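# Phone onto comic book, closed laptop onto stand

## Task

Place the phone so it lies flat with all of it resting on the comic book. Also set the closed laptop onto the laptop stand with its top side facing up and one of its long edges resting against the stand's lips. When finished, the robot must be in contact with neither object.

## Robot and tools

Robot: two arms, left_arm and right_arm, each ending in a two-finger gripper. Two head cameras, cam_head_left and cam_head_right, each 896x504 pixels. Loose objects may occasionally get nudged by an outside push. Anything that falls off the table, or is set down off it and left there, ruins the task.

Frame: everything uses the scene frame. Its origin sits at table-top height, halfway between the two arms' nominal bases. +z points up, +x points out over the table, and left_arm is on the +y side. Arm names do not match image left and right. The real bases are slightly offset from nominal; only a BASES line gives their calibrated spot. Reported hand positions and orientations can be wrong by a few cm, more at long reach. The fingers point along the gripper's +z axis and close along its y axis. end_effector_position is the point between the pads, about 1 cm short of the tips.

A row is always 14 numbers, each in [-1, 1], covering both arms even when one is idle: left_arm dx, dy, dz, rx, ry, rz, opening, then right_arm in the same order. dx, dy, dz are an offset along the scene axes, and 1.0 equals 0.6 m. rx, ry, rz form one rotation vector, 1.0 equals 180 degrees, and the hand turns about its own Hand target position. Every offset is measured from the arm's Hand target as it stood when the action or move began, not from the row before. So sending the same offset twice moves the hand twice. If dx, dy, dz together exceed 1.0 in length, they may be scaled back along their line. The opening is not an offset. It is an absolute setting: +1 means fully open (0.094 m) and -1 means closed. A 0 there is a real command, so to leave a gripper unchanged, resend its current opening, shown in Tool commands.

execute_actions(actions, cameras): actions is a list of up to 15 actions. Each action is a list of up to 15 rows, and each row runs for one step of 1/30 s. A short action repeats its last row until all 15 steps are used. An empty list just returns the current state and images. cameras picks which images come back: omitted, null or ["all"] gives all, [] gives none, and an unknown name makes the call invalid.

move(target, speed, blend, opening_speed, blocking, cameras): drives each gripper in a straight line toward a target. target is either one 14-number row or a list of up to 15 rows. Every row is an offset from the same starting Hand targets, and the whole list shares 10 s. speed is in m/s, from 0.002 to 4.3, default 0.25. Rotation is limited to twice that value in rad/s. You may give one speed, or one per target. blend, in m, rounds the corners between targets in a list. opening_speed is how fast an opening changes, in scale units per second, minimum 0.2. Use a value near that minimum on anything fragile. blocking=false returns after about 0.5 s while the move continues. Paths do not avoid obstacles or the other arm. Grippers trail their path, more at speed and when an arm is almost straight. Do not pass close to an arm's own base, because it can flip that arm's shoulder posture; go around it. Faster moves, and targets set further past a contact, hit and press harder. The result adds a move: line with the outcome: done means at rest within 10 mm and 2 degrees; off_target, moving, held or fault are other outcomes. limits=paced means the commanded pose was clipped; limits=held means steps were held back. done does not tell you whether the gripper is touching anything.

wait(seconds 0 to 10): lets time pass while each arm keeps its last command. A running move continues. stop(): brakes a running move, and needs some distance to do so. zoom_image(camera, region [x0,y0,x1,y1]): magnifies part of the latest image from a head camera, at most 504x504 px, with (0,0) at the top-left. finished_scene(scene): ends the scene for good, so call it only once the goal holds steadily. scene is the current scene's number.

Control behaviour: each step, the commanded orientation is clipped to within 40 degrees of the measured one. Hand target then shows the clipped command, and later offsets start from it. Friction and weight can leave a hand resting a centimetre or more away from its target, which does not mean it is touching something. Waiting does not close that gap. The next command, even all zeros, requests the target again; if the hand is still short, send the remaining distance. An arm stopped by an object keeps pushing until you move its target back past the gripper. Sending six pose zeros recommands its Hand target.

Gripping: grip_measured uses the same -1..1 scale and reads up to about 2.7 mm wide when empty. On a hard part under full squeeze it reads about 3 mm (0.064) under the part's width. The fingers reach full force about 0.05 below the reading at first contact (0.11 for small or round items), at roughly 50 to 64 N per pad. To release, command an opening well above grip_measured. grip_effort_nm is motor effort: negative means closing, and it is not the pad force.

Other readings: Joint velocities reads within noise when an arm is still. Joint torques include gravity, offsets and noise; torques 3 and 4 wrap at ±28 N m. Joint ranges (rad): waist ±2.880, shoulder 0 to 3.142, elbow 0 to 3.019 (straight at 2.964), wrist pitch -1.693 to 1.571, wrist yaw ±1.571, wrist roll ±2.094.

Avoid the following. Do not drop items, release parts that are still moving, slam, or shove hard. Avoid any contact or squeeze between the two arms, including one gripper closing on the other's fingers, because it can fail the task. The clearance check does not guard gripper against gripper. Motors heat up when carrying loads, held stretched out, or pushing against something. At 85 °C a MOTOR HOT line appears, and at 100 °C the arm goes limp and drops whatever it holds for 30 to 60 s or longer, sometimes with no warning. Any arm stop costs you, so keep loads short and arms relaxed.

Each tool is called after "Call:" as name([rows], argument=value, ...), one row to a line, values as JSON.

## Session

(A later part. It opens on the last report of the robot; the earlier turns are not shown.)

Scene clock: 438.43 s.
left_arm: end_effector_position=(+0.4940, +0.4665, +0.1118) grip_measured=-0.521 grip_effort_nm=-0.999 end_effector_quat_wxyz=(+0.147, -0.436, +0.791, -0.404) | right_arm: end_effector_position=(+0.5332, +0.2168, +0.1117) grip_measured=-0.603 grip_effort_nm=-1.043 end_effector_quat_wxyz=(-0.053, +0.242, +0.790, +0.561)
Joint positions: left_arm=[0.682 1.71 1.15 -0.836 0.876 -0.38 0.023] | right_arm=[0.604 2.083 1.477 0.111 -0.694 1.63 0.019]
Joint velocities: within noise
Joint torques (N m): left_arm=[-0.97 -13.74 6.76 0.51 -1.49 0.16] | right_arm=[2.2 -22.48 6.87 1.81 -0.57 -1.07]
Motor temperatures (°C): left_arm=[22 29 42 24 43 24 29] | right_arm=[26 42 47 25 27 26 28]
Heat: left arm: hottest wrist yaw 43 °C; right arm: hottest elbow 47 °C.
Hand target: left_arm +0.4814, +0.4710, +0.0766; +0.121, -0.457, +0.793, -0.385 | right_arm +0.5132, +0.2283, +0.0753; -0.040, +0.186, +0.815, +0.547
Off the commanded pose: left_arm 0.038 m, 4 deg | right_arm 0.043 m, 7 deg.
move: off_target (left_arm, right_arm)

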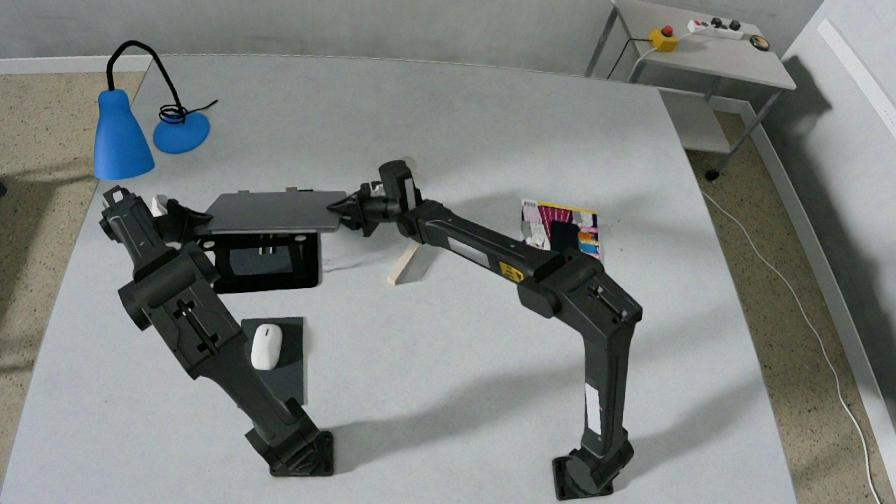

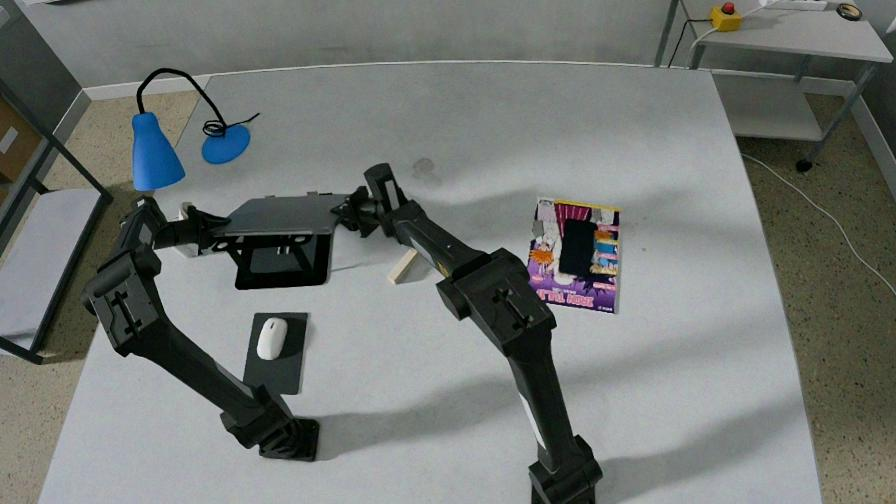

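Call:
move(target=[0.01,0,-0.015,0,-0.02,0,-1,0.01,0,-0.015,0,-0.02,0,-1], speed=0.04, cameras=["cam_head_left","cam_head_right"])

Call:
zoom_image(camera="cam_head_left", region=[170, 150, 380, 270])

Call:
zoom_image(camera="cam_head_right", region=[170, 160, 380, 280])

Scene clock: 443.27 s.
left_arm: end_effector_position=(+0.5002, +0.4685, +0.1085) grip_measured=-0.541 grip_effort_nm=-0.999 end_effector_quat_wxyz=(+0.168, -0.432, +0.784, -0.413) | right_arm: end_effector_position=(+0.5389, +0.2181, +0.1032) grip_measured=-0.595 grip_effort_nm=-1.043 end_effector_quat_wxyz=(-0.031, +0.229, +0.789, +0.569)
Joint positions: left_arm=[0.683 1.715 1.128 -0.752 0.905 -0.409 0.022] | right_arm=[0.604 2.105 1.474 0.165 -0.678 1.603 0.019]
Joint velocities: within noise
Joint torques (N m): left_arm=[-0.26 -13.16 5.68 1.09 -1.02 0.38] | right_arm=[2.02 -22.65 6.83 1.68 -0.55 -1.21]
Motor temperatures (°C): left_arm=[22 29 41 23 41 24 29] | right_arm=[26 42 47 25 27 27 28]
Heat: left arm: hottest elbow 41 °C; right arm: hottest elbow 47 °C.
Hand target: left_arm +0.4875, +0.4711, +0.0677; +0.146, -0.445, +0.788, -0.399 | right_arm +0.5193, +0.2282, +0.0664; -0.014, +0.169, +0.816, +0.553
Off the commanded pose: left_arm 0.043 m, 3 deg | right_arm 0.043 m, 8 deg.
move: off_target (left_arm, right_arm)

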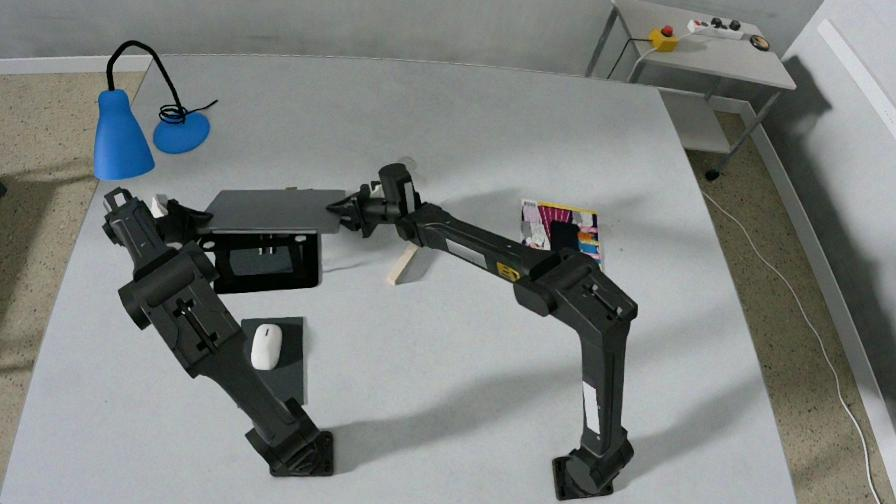

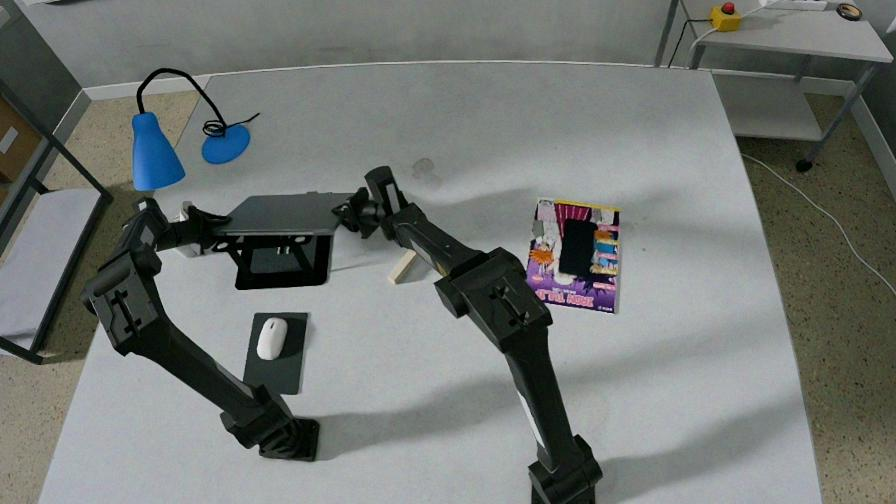

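Scaled by 2.400.

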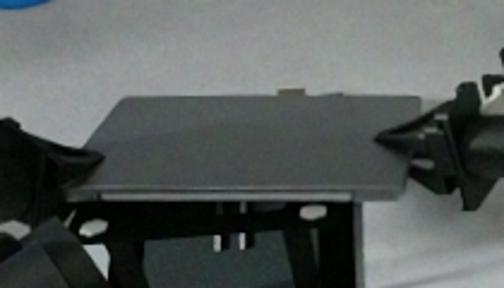

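Scaled by 2.400.

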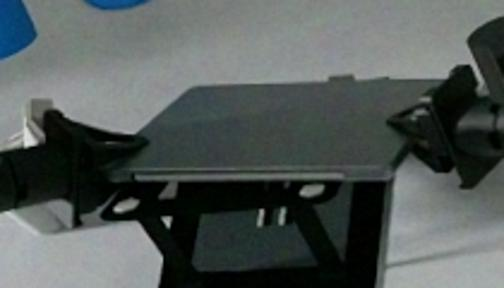

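Call:
move(target=[0,0,0,0,0.03,0,-1,0,0,0,0,0.03,0,-1], speed=0.04, cameras=["cam_head_left","cam_head_right"])

Call:
zoom_image(camera="cam_head_left", region=[190, 170, 330, 250])

Call:
zoom_image(camera="cam_head_right", region=[200, 180, 340, 260])

Scene clock: 451.20 s.
left_arm: end_effector_position=(+0.4960, +0.4677, +0.1064) grip_measured=-0.541 grip_effort_nm=-1.009 end_effector_quat_wxyz=(+0.151, -0.441, +0.785, -0.407) | right_arm: end_effector_position=(+0.5364, +0.2182, +0.1018) grip_measured=-0.594 grip_effort_nm=-1.043 end_effector_quat_wxyz=(-0.046, +0.235, +0.789, +0.566)
Joint positions: left_arm=[0.682 1.718 1.139 -0.798 0.882 -0.405 0.022] | right_arm=[0.604 2.106 1.477 0.15 -0.694 1.621 0.019]
Joint velocities: within noise
Joint torques (N m): left_arm=[-1.96 -12.69 9.13 -0.85 -2.56 0.31] | right_arm=[1.67 -22.3 8.59 0.28 -1.11 -0.86]
Motor temperatures (°C): left_arm=[22 29 40 24 39 24 30] | right_arm=[26 43 46 25 26 27 28]
Heat: left arm: hottest elbow 40 °C; right arm: hottest elbow 46 °C.
Hand target: left_arm +0.4875, +0.4711, +0.0677; +0.108, -0.463, +0.794, -0.378 | right_arm +0.5193, +0.2282, +0.0663; -0.052, +0.195, +0.814, +0.544
Off the commanded pose: left_arm 0.040 m, 7 deg | right_arm 0.041 m, 6 deg.
move: off_target (left_arm, right_arm)

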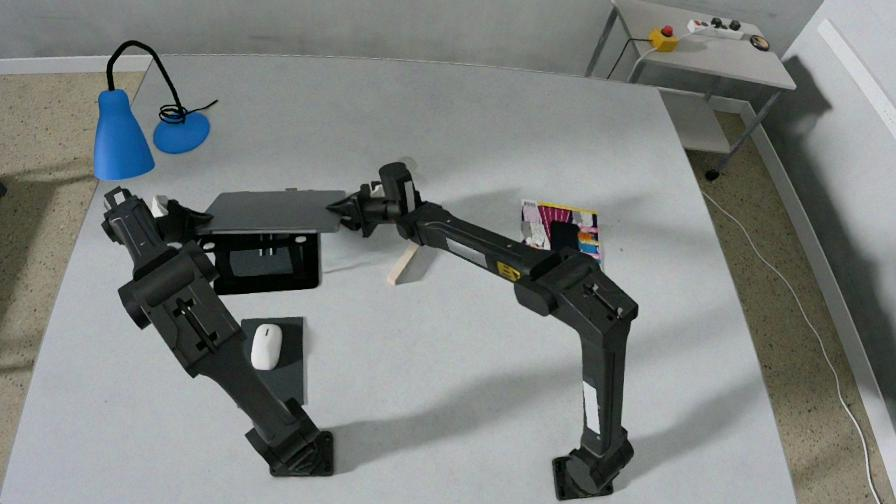

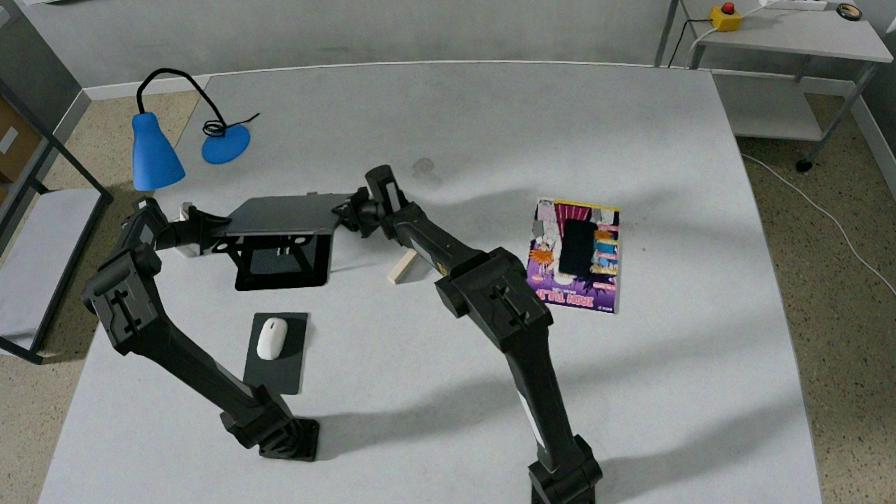

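Scaled by 3.600.

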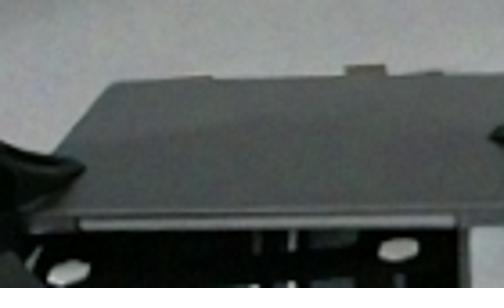

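Scaled by 3.600.

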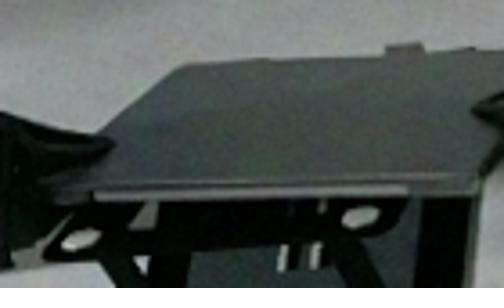

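Call:
move(target=[0.004,0,0,0,0.03,0,-1,0.004,0,0,0,0.03,0,-1], speed=0.04, cameras=["cam_head_left","cam_head_right"])

Call:
zoom_image(camera="cam_head_left", region=[190, 170, 330, 250])

Call:
zoom_image(camera="cam_head_right", region=[200, 180, 340, 260])

Scene clock: 456.50 s.
left_arm: end_effector_position=(+0.4987, +0.4682, +0.1088) grip_measured=-0.522 grip_effort_nm=-1.009 end_effector_quat_wxyz=(+0.129, -0.445, +0.795, -0.391) | right_arm: end_effector_position=(+0.5375, +0.2185, +0.1064) grip_measured=-0.596 grip_effort_nm=-1.033 end_effector_quat_wxyz=(-0.076, +0.252, +0.788, +0.557)
Joint positions: left_arm=[0.67 1.731 1.186 -0.88 0.839 -0.387 0.022] | right_arm=[0.598 2.107 1.508 0.085 -0.724 1.657 0.019]
Joint velocities: within noise
Joint torques (N m): left_arm=[-1.44 -12.04 9.85 -1.35 -3.3 -0.12] | right_arm=[1.55 -21.71 8.73 0.23 -1.34 -0.75]
Motor temperatures (°C): left_arm=[22 29 40 24 40 24 30] | right_arm=[26 44 46 25 27 27 28]
Heat: left arm: hottest elbow 40 °C; right arm: hottest elbow 46 °C.
Hand target: left_arm +0.4899, +0.4710, +0.0677; +0.071, -0.480, +0.799, -0.355 | right_arm +0.5217, +0.2282, +0.0663; -0.091, +0.220, +0.811, +0.535
Off the commanded pose: left_arm 0.042 m, 9 deg | right_arm 0.044 m, 5 deg.
move: off_target (left_arm, right_arm)

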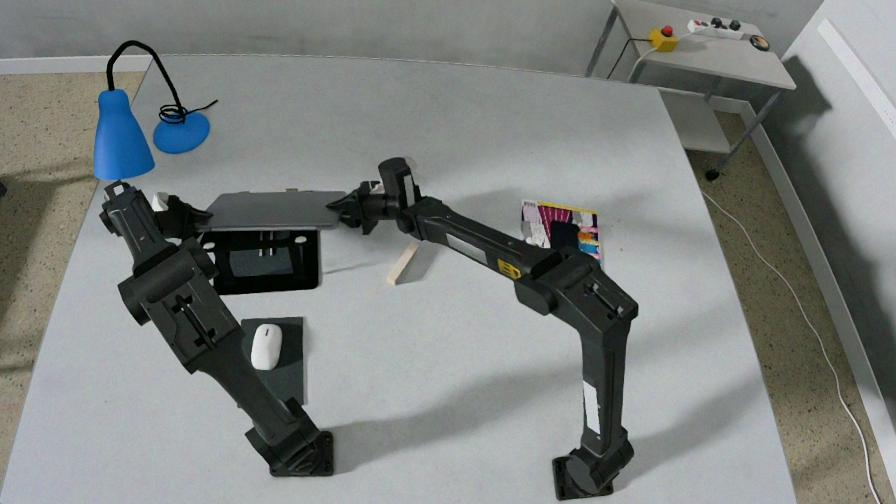

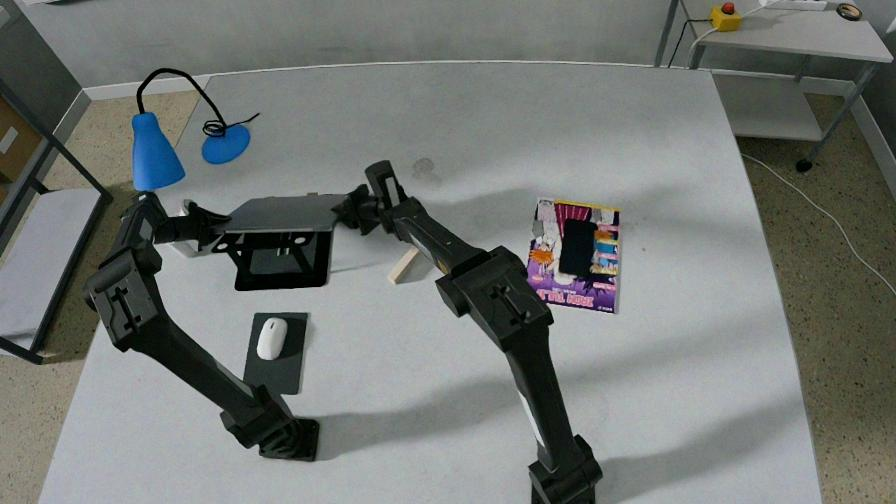

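Scaled by 3.600.

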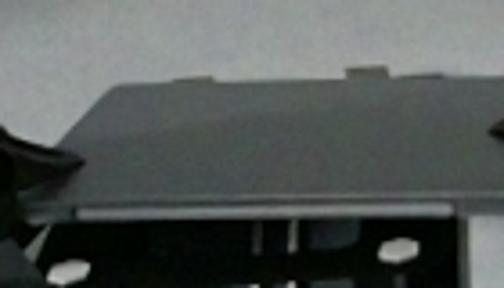

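Scaled by 3.600.

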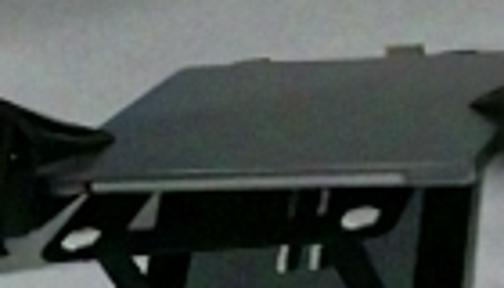

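Call:
move(target=[0.014,0,-0.008,0,-0.02,0,-1,0.014,0,-0.008,0,-0.02,0,-1], speed=0.04, cameras=["cam_head_left","cam_head_right"])

Call:
zoom_image(camera="cam_head_left", region=[190, 170, 330, 250])

Call:
zoom_image(camera="cam_head_right", region=[200, 180, 340, 260])

Scene clock: 460.57 s.
left_arm: end_effector_position=(+0.5038, +0.4692, +0.1053) grip_measured=-0.521 grip_effort_nm=-1.004 end_effector_quat_wxyz=(+0.137, -0.438, +0.794, -0.399) | right_arm: end_effector_position=(+0.5388, +0.2184, +0.1039) grip_measured=-0.597 grip_effort_nm=-1.043 end_effector_quat_wxyz=(-0.070, +0.248, +0.789, +0.558)
Joint positions: left_arm=[0.67 1.746 1.186 -0.851 0.861 -0.384 0.022] | right_arm=[0.598 2.111 1.508 0.092 -0.72 1.646 0.019]
Joint velocities: within noise
Joint torques (N m): left_arm=[-2.14 -12.34 8.12 0.47 -2.57 -0.15] | right_arm=[1.44 -20.89 9.09 1.18 -0.87 -0.97]
Motor temperatures (°C): left_arm=[22 28 40 24 42 24 30] | right_arm=[26 43 46 25 27 27 28]
Heat: left arm: hottest wrist yaw 42 °C; right arm: hottest elbow 46 °C.
Hand target: left_arm +0.4984, +0.4710, +0.0630; +0.096, -0.469, +0.796, -0.370 | right_arm +0.5301, +0.2282, +0.0616; -0.065, +0.203, +0.813, +0.541
Off the commanded pose: left_arm 0.043 m, 7 deg | right_arm 0.044 m, 6 deg.
move: off_target (left_arm, right_arm)

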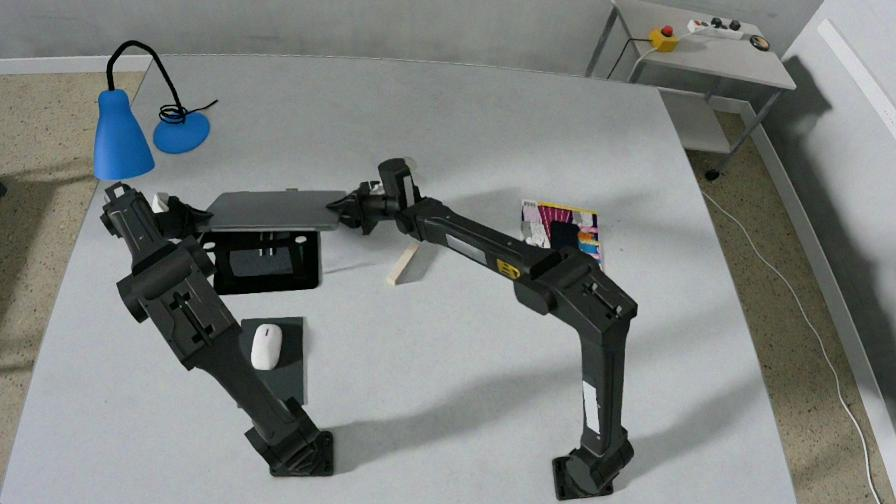

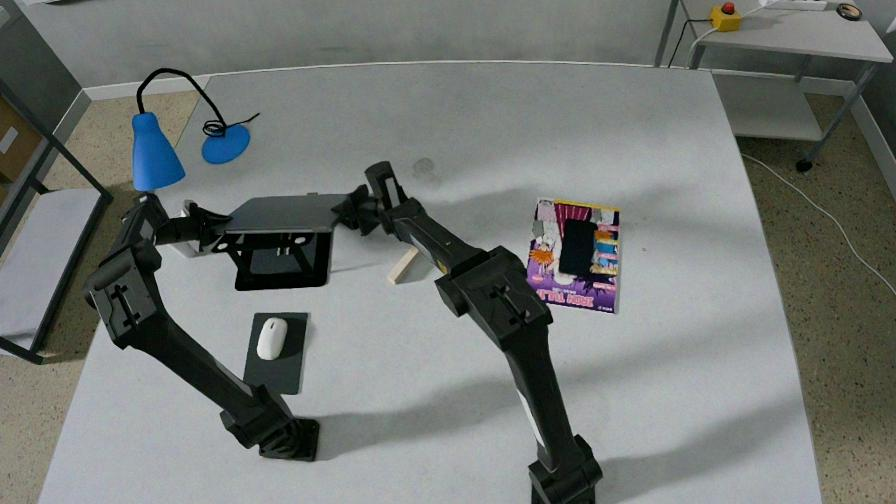

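Scaled by 3.600.

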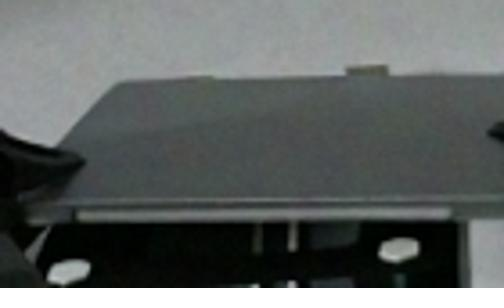

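Scaled by 3.600.

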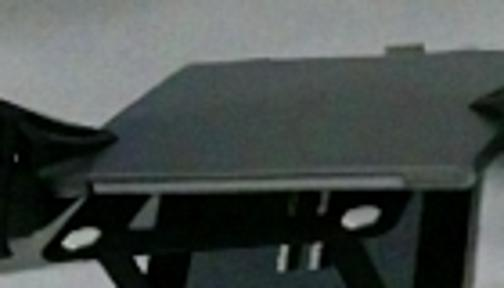

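Call:
move(target=[0.004,0,-0.004,0,-0.01,0,-1,0.025,0,-0.012,0,-0.01,0,-1], speed=0.04, cameras=["cam_head_left","cam_head_right"])

Call:
zoom_image(camera="cam_head_left", region=[190, 170, 330, 250])

Call:
zoom_image(camera="cam_head_right", region=[200, 180, 340, 260])

Scene clock: 465.10 s.
left_arm: end_effector_position=(+0.5078, +0.4710, +0.1019) grip_measured=-0.521 grip_effort_nm=-1.009 end_effector_quat_wxyz=(+0.143, -0.435, +0.792, -0.403) | right_arm: end_effector_position=(+0.5438, +0.2200, +0.1001) grip_measured=-0.597 grip_effort_nm=-1.038 end_effector_quat_wxyz=(-0.065, +0.241, +0.790, +0.561)
Joint positions: left_arm=[0.67 1.757 1.186 -0.825 0.871 -0.388 0.022] | right_arm=[0.595 2.129 1.524 0.1 -0.724 1.631 0.019]
Joint velocities: within noise
Joint torques (N m): left_arm=[-1.67 -12.69 7.06 1.14 -2.24 -0.07] | right_arm=[0.73 -20.25 10.36 1.18 -0.73 -1.09]
Motor temperatures (°C): left_arm=[22 28 39 24 43 24 30] | right_arm=[26 43 46 25 27 27 28]
Heat: left arm: hottest wrist yaw 43 °C; right arm: hottest elbow 46 °C.
Hand target: left_arm +0.5007, +0.4710, +0.0605; +0.108, -0.463, +0.794, -0.378 | right_arm +0.5451, +0.2282, +0.0543; -0.052, +0.195, +0.814, +0.544
Off the commanded pose: left_arm 0.042 m, 6 deg | right_arm 0.046 m, 6 deg.
move: off_target (left_arm, right_arm)

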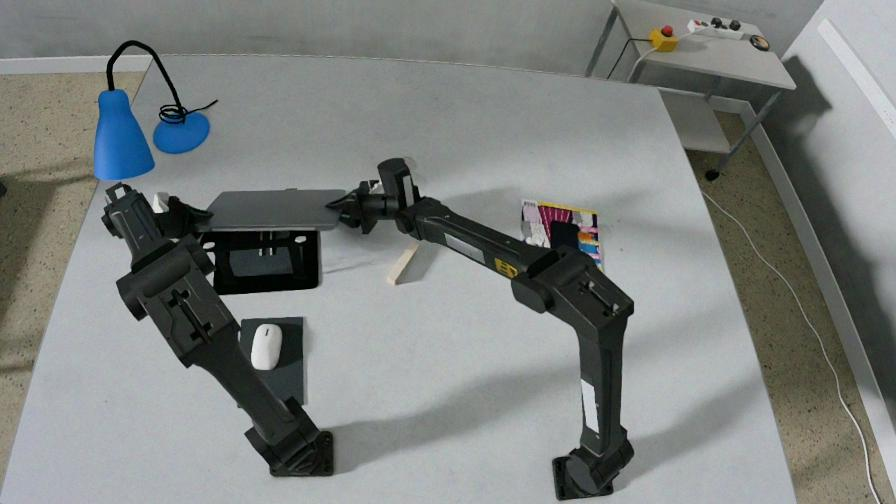

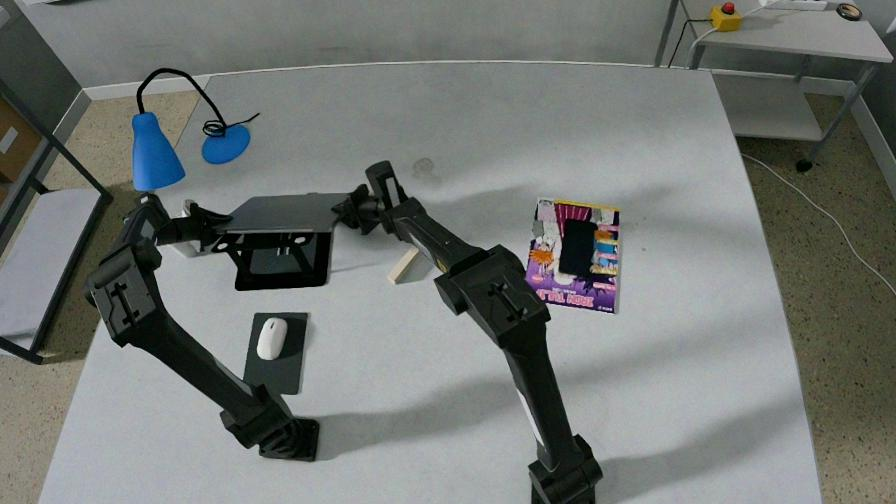

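Scaled by 3.600.

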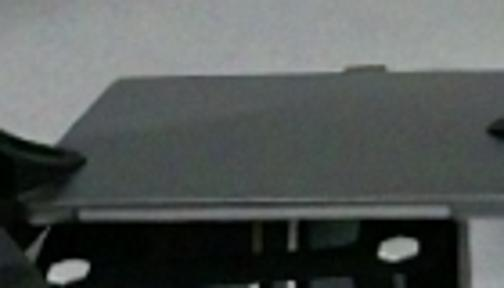

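Scaled by 3.600.

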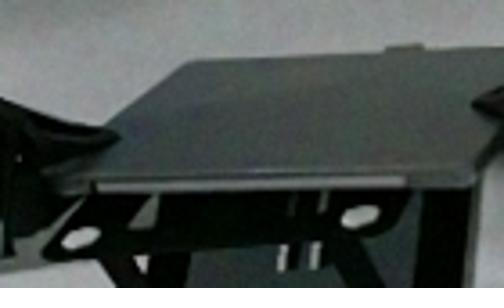

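Call:
move(target=[0.01,0,-0.008,0,-0.01,0,-1,0.016,0,-0.01,0,-0.01,0,-1], speed=0.04, cameras=["cam_head_left","cam_head_right"])

Call:
zoom_image(camera="cam_head_left", region=[190, 170, 330, 250])

Call:
zoom_image(camera="cam_head_right", region=[200, 180, 340, 260])

Scene clock: 468.50 s.
left_arm: end_effector_position=(+0.5088, +0.4701, +0.1006) grip_measured=-0.528 grip_effort_nm=-0.999 end_effector_quat_wxyz=(+0.146, -0.439, +0.786, -0.409) | right_arm: end_effector_position=(+0.5469, +0.2204, +0.0982) grip_measured=-0.597 grip_effort_nm=-1.038 end_effector_quat_wxyz=(-0.062, +0.235, +0.790, +0.563)
Joint positions: left_arm=[0.67 1.757 1.176 -0.8 0.884 -0.41 0.022] | right_arm=[0.592 2.139 1.533 0.104 -0.729 1.619 0.019]
Joint velocities: within noise
Joint torques (N m): left_arm=[-2.2 -12.04 7.04 1.98 -1.93 0.01] | right_arm=[0.38 -19.02 10.85 1.47 -0.37 -1.2]
Motor temperatures (°C): left_arm=[22 29 39 24 42 24 30] | right_arm=[26 43 46 25 27 27 28]
Heat: left arm: hottest wrist yaw 42 °C; right arm: hottest elbow 46 °C.
Hand target: left_arm +0.5067, +0.4710, +0.0556; +0.121, -0.457, +0.793, -0.385 | right_arm +0.5546, +0.2283, +0.0483; -0.040, +0.186, +0.815, +0.547
Off the commanded pose: left_arm 0.045 m, 5 deg | right_arm 0.051 m, 7 deg.
move: off_target (left_arm, right_arm)

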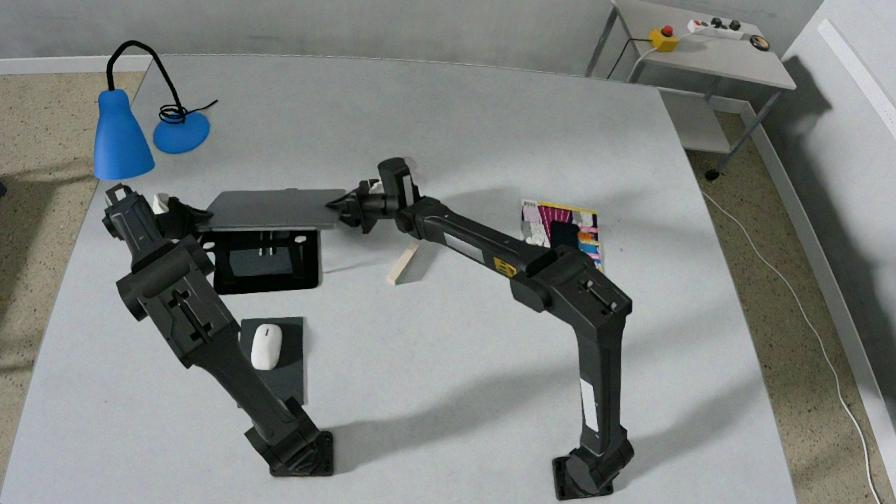

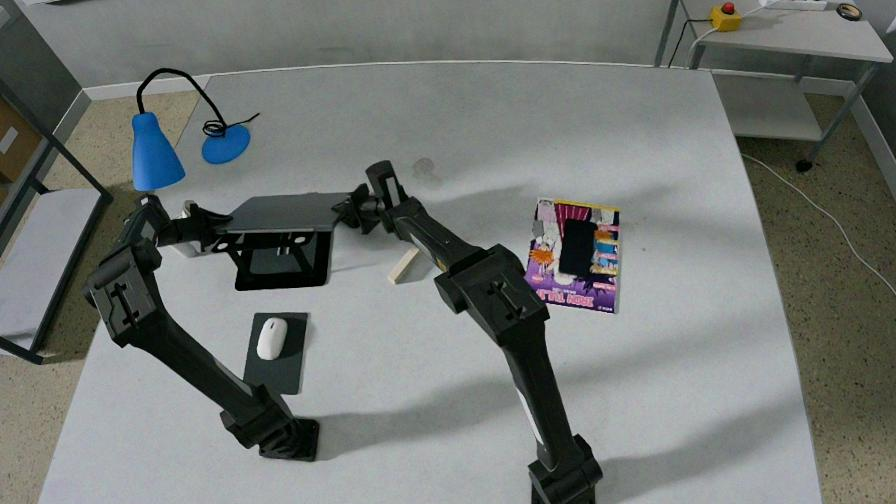

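Scaled by 3.600.

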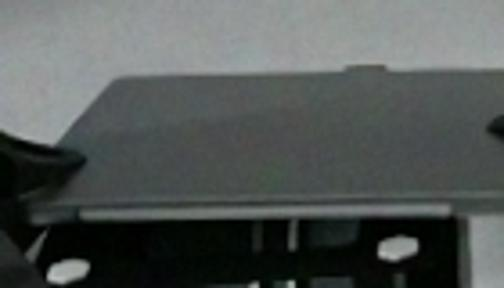

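Scaled by 3.600.

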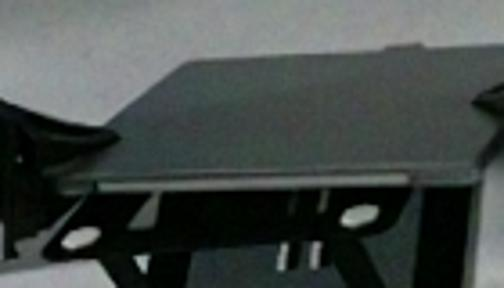

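Call:
move(target=[0.004,0,0,0,0,0,-1,0.018,0,-0.006,0,0,0,-1], speed=0.04, cameras=["cam_head_left","cam_head_right"])

Call:
zoom_image(camera="cam_head_left", region=[190, 170, 330, 250])

Call:
zoom_image(camera="cam_head_right", region=[200, 180, 340, 260])

Scene clock: 472.67 s.
left_arm: end_effector_position=(+0.5102, +0.4712, +0.1010) grip_measured=-0.532 grip_effort_nm=-1.004 end_effector_quat_wxyz=(+0.147, -0.444, +0.783, -0.410) | right_arm: end_effector_position=(+0.5527, +0.2221, +0.0968) grip_measured=-0.597 grip_effort_nm=-1.038 end_effector_quat_wxyz=(-0.064, +0.228, +0.789, +0.566)
Joint positions: left_arm=[0.67 1.757 1.176 -0.79 0.884 -0.428 0.022] | right_arm=[0.587 2.157 1.556 0.105 -0.745 1.612 0.019]
Joint velocities: within noise
Joint torques (N m): left_arm=[-2.84 -11.63 7.39 1.44 -2 0.1] | right_arm=[0.21 -18.73 11.56 0.98 -0.12 -1.21]
Motor temperatures (°C): left_arm=[22 29 39 24 42 24 30] | right_arm=[26 43 46 25 27 27 28]
Heat: left arm: hottest wrist yaw 42 °C; right arm: hottest elbow 46 °C.
Hand target: left_arm +0.5091, +0.4710, +0.0557; +0.121, -0.457, +0.793, -0.385 | right_arm +0.5654, +0.2282, +0.0448; -0.040, +0.186, +0.815, +0.547
Off the commanded pose: left_arm 0.045 m, 5 deg | right_arm 0.054 m, 7 deg.
move: off_target (left_arm, right_arm)

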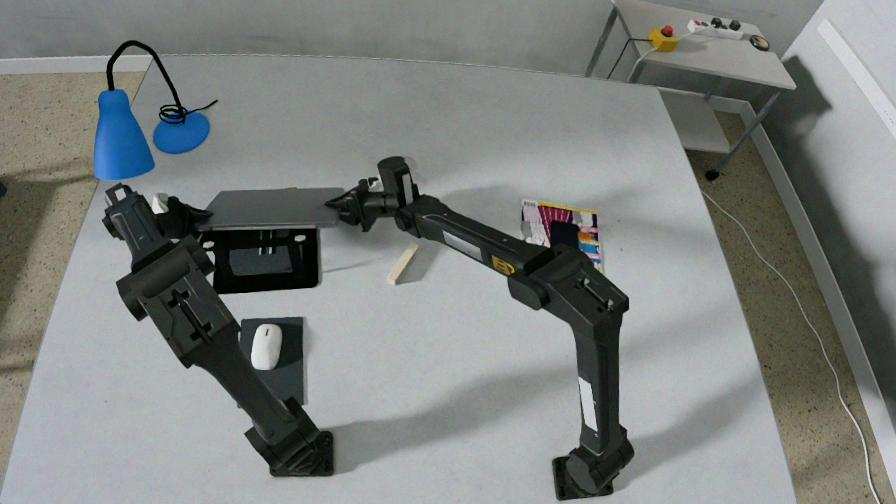

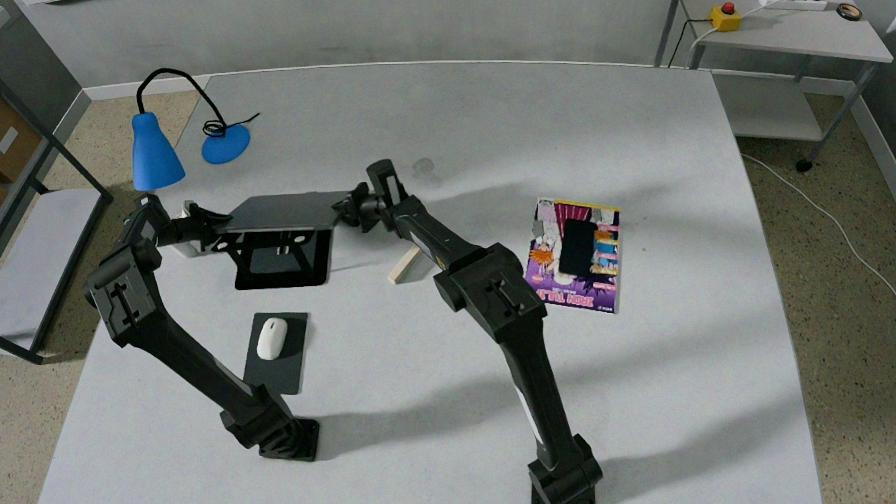

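Scaled by 3.600.

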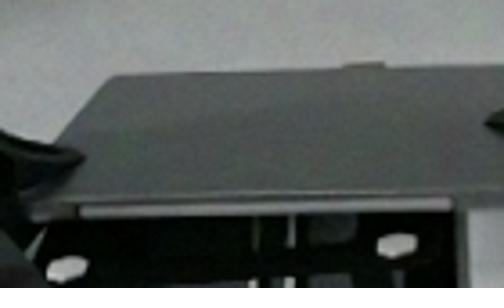

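Scaled by 3.600.

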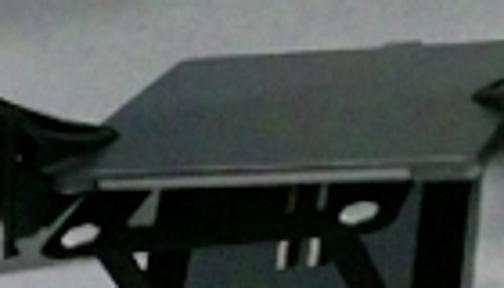

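Call:
move([
  [-0.006,0,0.06,0,0,0,-1,0,0,0.05,0,0,0,-1],
  [-0.01,0,0.06,0,0,0,-1,0.02,0,0.045,0,0,0,-1],
], speed=0.04, cameras=["cam_head_left","cam_head_right"])

Call:
zoom_image(camera="cam_head_left", region=[190, 170, 330, 250])

Call:
zoom_image(camera="cam_head_right", region=[200, 180, 340, 260])

Scene clock: 479.50 s.
left_arm: end_effector_position=(+0.5075, +0.4700, +0.1017) grip_measured=-0.532 grip_effort_nm=-1.004 end_effector_quat_wxyz=(+0.140, -0.449, +0.783, -0.408) | right_arm: end_effector_position=(+0.5568, +0.2217, +0.0980) grip_measured=-0.595 grip_effort_nm=-1.043 end_effector_quat_wxyz=(-0.076, +0.230, +0.796, +0.554)
Joint positions: left_arm=[0.67 1.752 1.176 -0.807 0.877 -0.431 0.022] | right_arm=[0.581 2.164 1.595 0.025 -0.76 1.593 0.019]
Joint velocities: within noise
Joint torques (N m): left_arm=[-1.9 -15.85 9.83 -0.75 -1.66 0.21] | right_arm=[-0.09 -21.07 13.23 1.1 0.21 -1.07]
Motor temperatures (°C): left_arm=[22 29 38 24 41 24 30] | right_arm=[26 43 47 25 26 28 28]
Heat: left arm: hottest wrist yaw 41 °C; right arm: hottest elbow 47 °C.
Hand target: left_arm +0.5031, +0.4710, +0.0917; +0.121, -0.457, +0.793, -0.385 | right_arm +0.5775, +0.2282, +0.0716; -0.040, +0.186, +0.815, +0.547
Off the commanded pose: left_arm 0.011 m, 4 deg | right_arm 0.034 m, 7 deg.
move: off_target (left_arm, right_arm)

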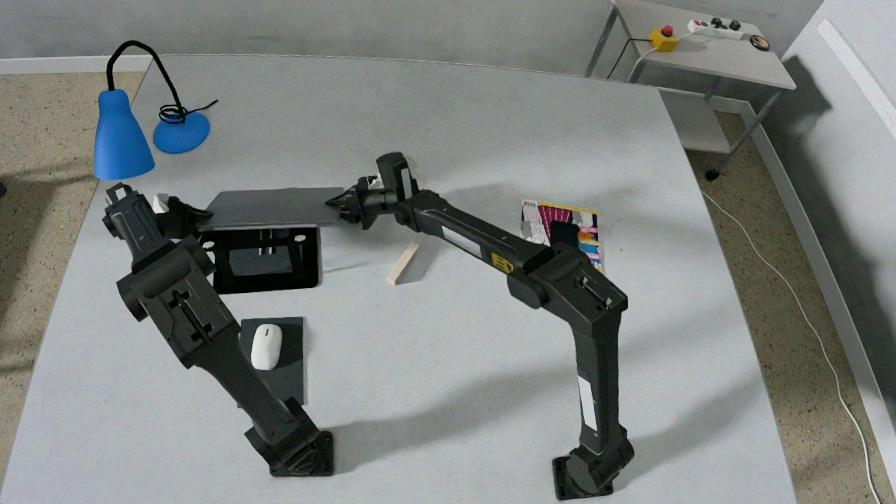

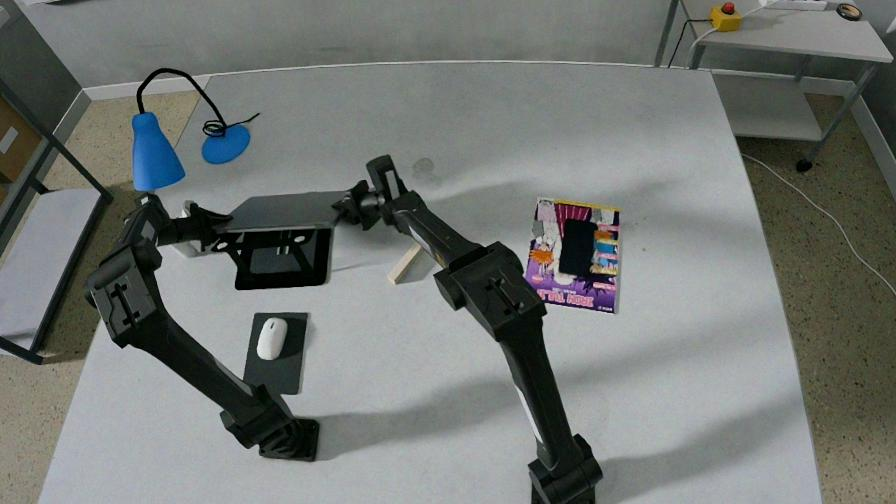

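Scaled by 3.600.

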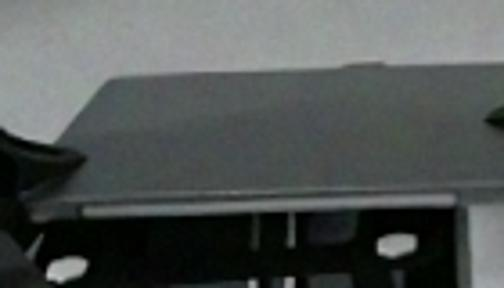

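Scaled by 3.600.

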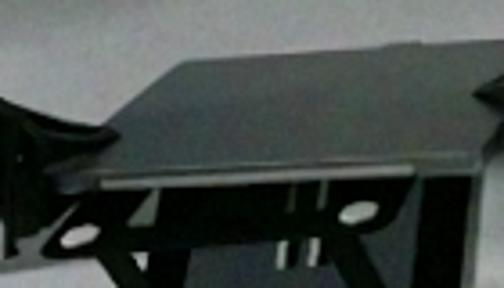

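Call:
move(target=[-0.002,0,0,0,0,0,-1,0.02,0,0,0,0,0,-1], speed=0.04, cameras=["cam_head_left","cam_head_right"])

Call:
zoom_image(camera="cam_head_left", region=[190, 170, 330, 250])

Call:
zoom_image(camera="cam_head_right", region=[200, 180, 340, 260])

Scene clock: 483.20 s.
left_arm: end_effector_position=(+0.5073, +0.4688, +0.1023) grip_measured=-0.532 grip_effort_nm=-1.009 end_effector_quat_wxyz=(+0.137, -0.452, +0.781, -0.409) | right_arm: end_effector_position=(+0.5617, +0.2205, +0.0970) grip_measured=-0.592 grip_effort_nm=-1.043 end_effector_quat_wxyz=(-0.083, +0.227, +0.798, +0.551)
Joint positions: left_arm=[0.668 1.751 1.176 -0.812 0.877 -0.439 0.022] | right_arm=[0.573 2.177 1.622 -0.006 -0.781 1.58 0.019]
Joint velocities: within noise
Joint torques (N m): left_arm=[-1.44 -15.79 9.43 -0.59 -1.65 0.34] | right_arm=[-0.26 -20.72 14.09 0.94 0.61 -0.97]
Motor temperatures (°C): left_arm=[22 29 38 24 41 24 30] | right_arm=[26 43 47 25 26 28 28]
Heat: left arm: hottest wrist yaw 41 °C; right arm: hottest elbow 47 °C.
Hand target: left_arm +0.5019, +0.4711, +0.0916; +0.121, -0.457, +0.793, -0.385 | right_arm +0.5894, +0.2283, +0.0718; -0.040, +0.186, +0.815, +0.547
Off the commanded pose: left_arm 0.012 m, 4 deg | right_arm 0.038 m, 7 deg.
move: off_target (left_arm, right_arm)

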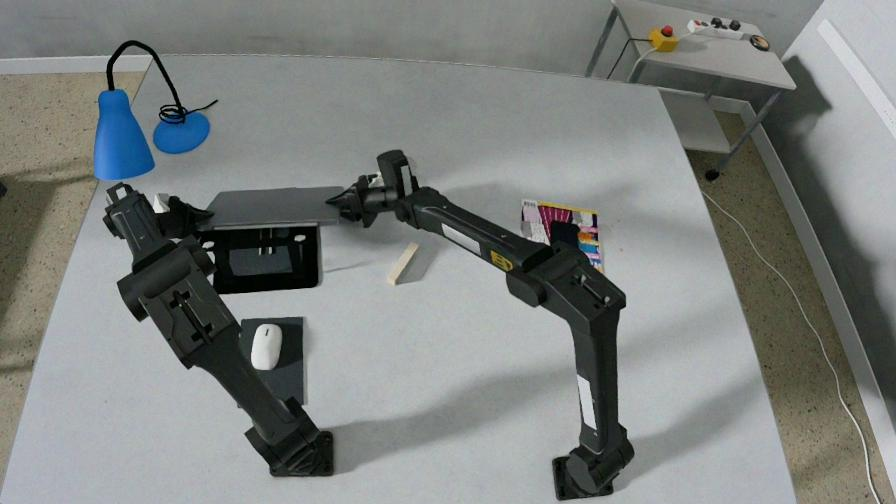

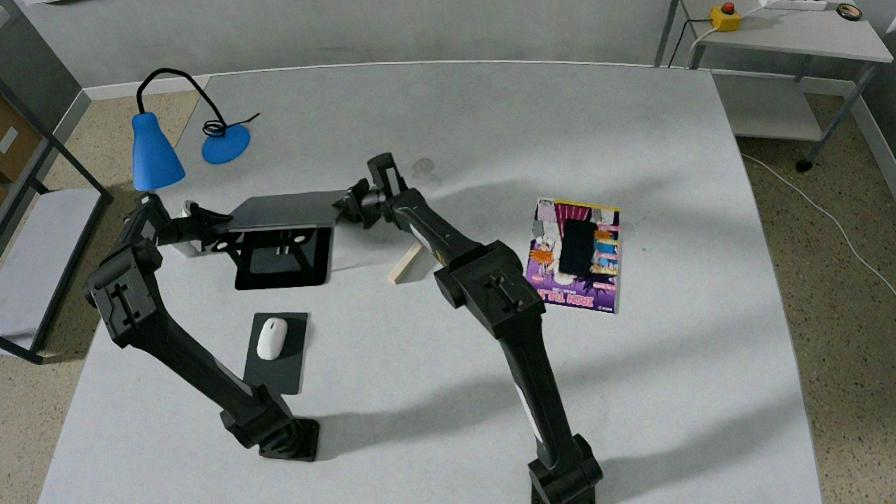

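Scaled by 3.600.

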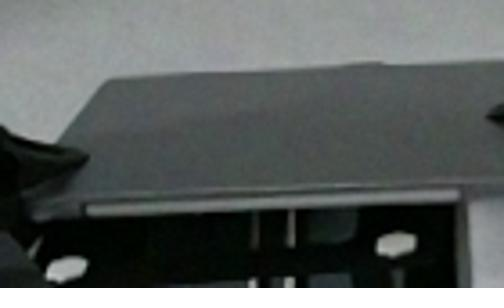

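Scaled by 3.600.

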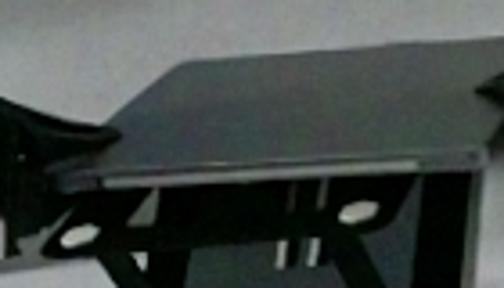

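Call:
move(target=[-0.002,0,0,0,0,0,-1,0.02,0,0,0,0,0,-1], speed=0.04, cameras=["cam_head_left","cam_head_right"])

Call:
zoom_image(camera="cam_head_left", region=[190, 170, 330, 250])

Call:
zoom_image(camera="cam_head_right", region=[200, 180, 340, 260])

Scene clock: 486.60 s.
left_arm: end_effector_position=(+0.5072, +0.4692, +0.1028) grip_measured=-0.532 grip_effort_nm=-1.009 end_effector_quat_wxyz=(+0.135, -0.456, +0.779, -0.408) | right_arm: end_effector_position=(+0.5711, +0.2219, +0.0956) grip_measured=-0.591 grip_effort_nm=-1.043 end_effector_quat_wxyz=(-0.084, +0.221, +0.800, +0.551)
Joint positions: left_arm=[0.668 1.749 1.176 -0.812 0.874 -0.45 0.022] | right_arm=[0.566 2.202 1.666 -0.036 -0.795 1.561 0.019]
Joint velocities: within noise
Joint torques (N m): left_arm=[-1.14 -16.32 9.5 -1.03 -1.54 0.43] | right_arm=[-0.32 -21.36 14.3 1.21 0.84 -0.93]
Motor temperatures (°C): left_arm=[22 29 38 24 40 24 30] | right_arm=[26 42 47 25 26 28 28]
Heat: left arm: hottest wrist yaw 40 °C; right arm: hottest elbow 47 °C.
Hand target: left_arm +0.5007, +0.4711, +0.0917; +0.121, -0.457, +0.793, -0.385 | right_arm +0.6015, +0.2282, +0.0716; -0.040, +0.186, +0.815, +0.547
Off the commanded pose: left_arm 0.013 m, 3 deg | right_arm 0.039 m, 7 deg.
move: off_target (left_arm, right_arm)

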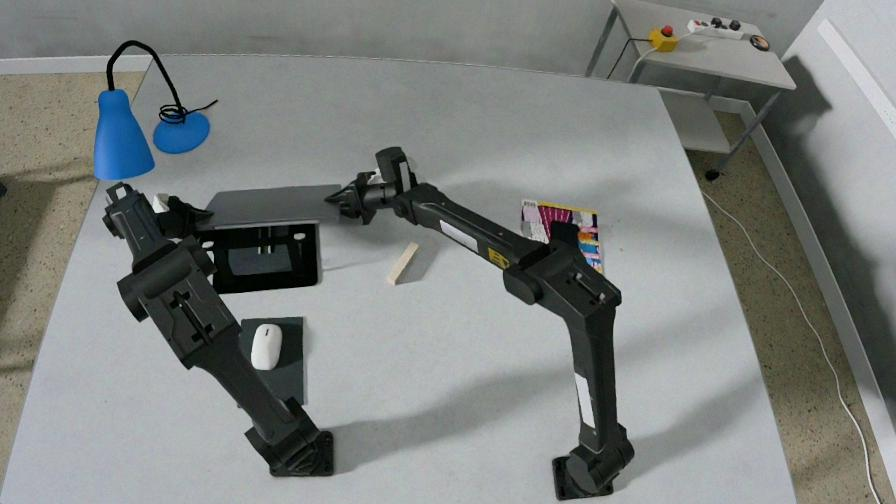

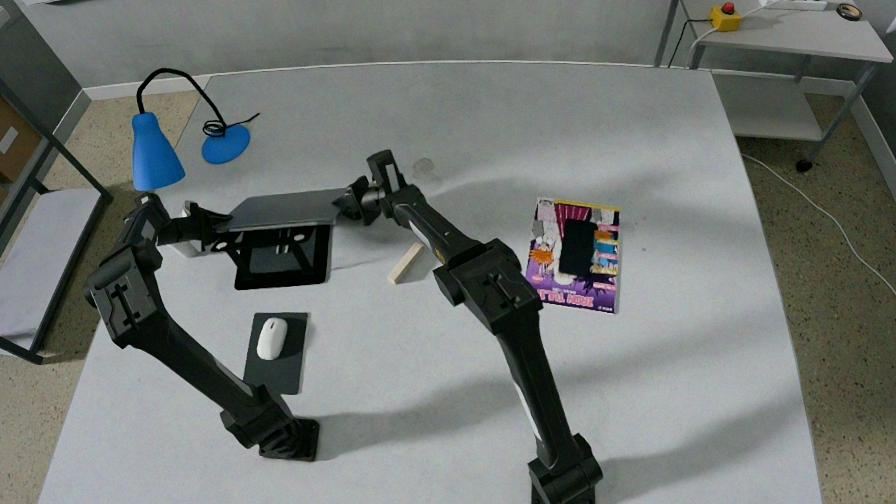

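Scaled by 3.600.

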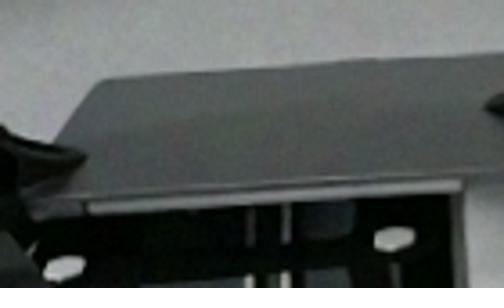

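Scaled by 3.600.

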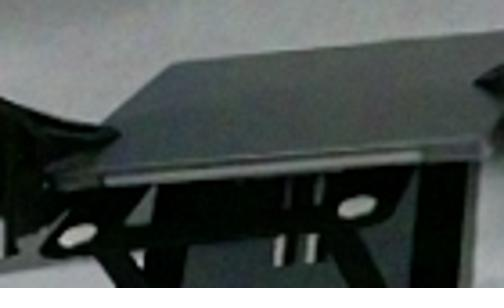

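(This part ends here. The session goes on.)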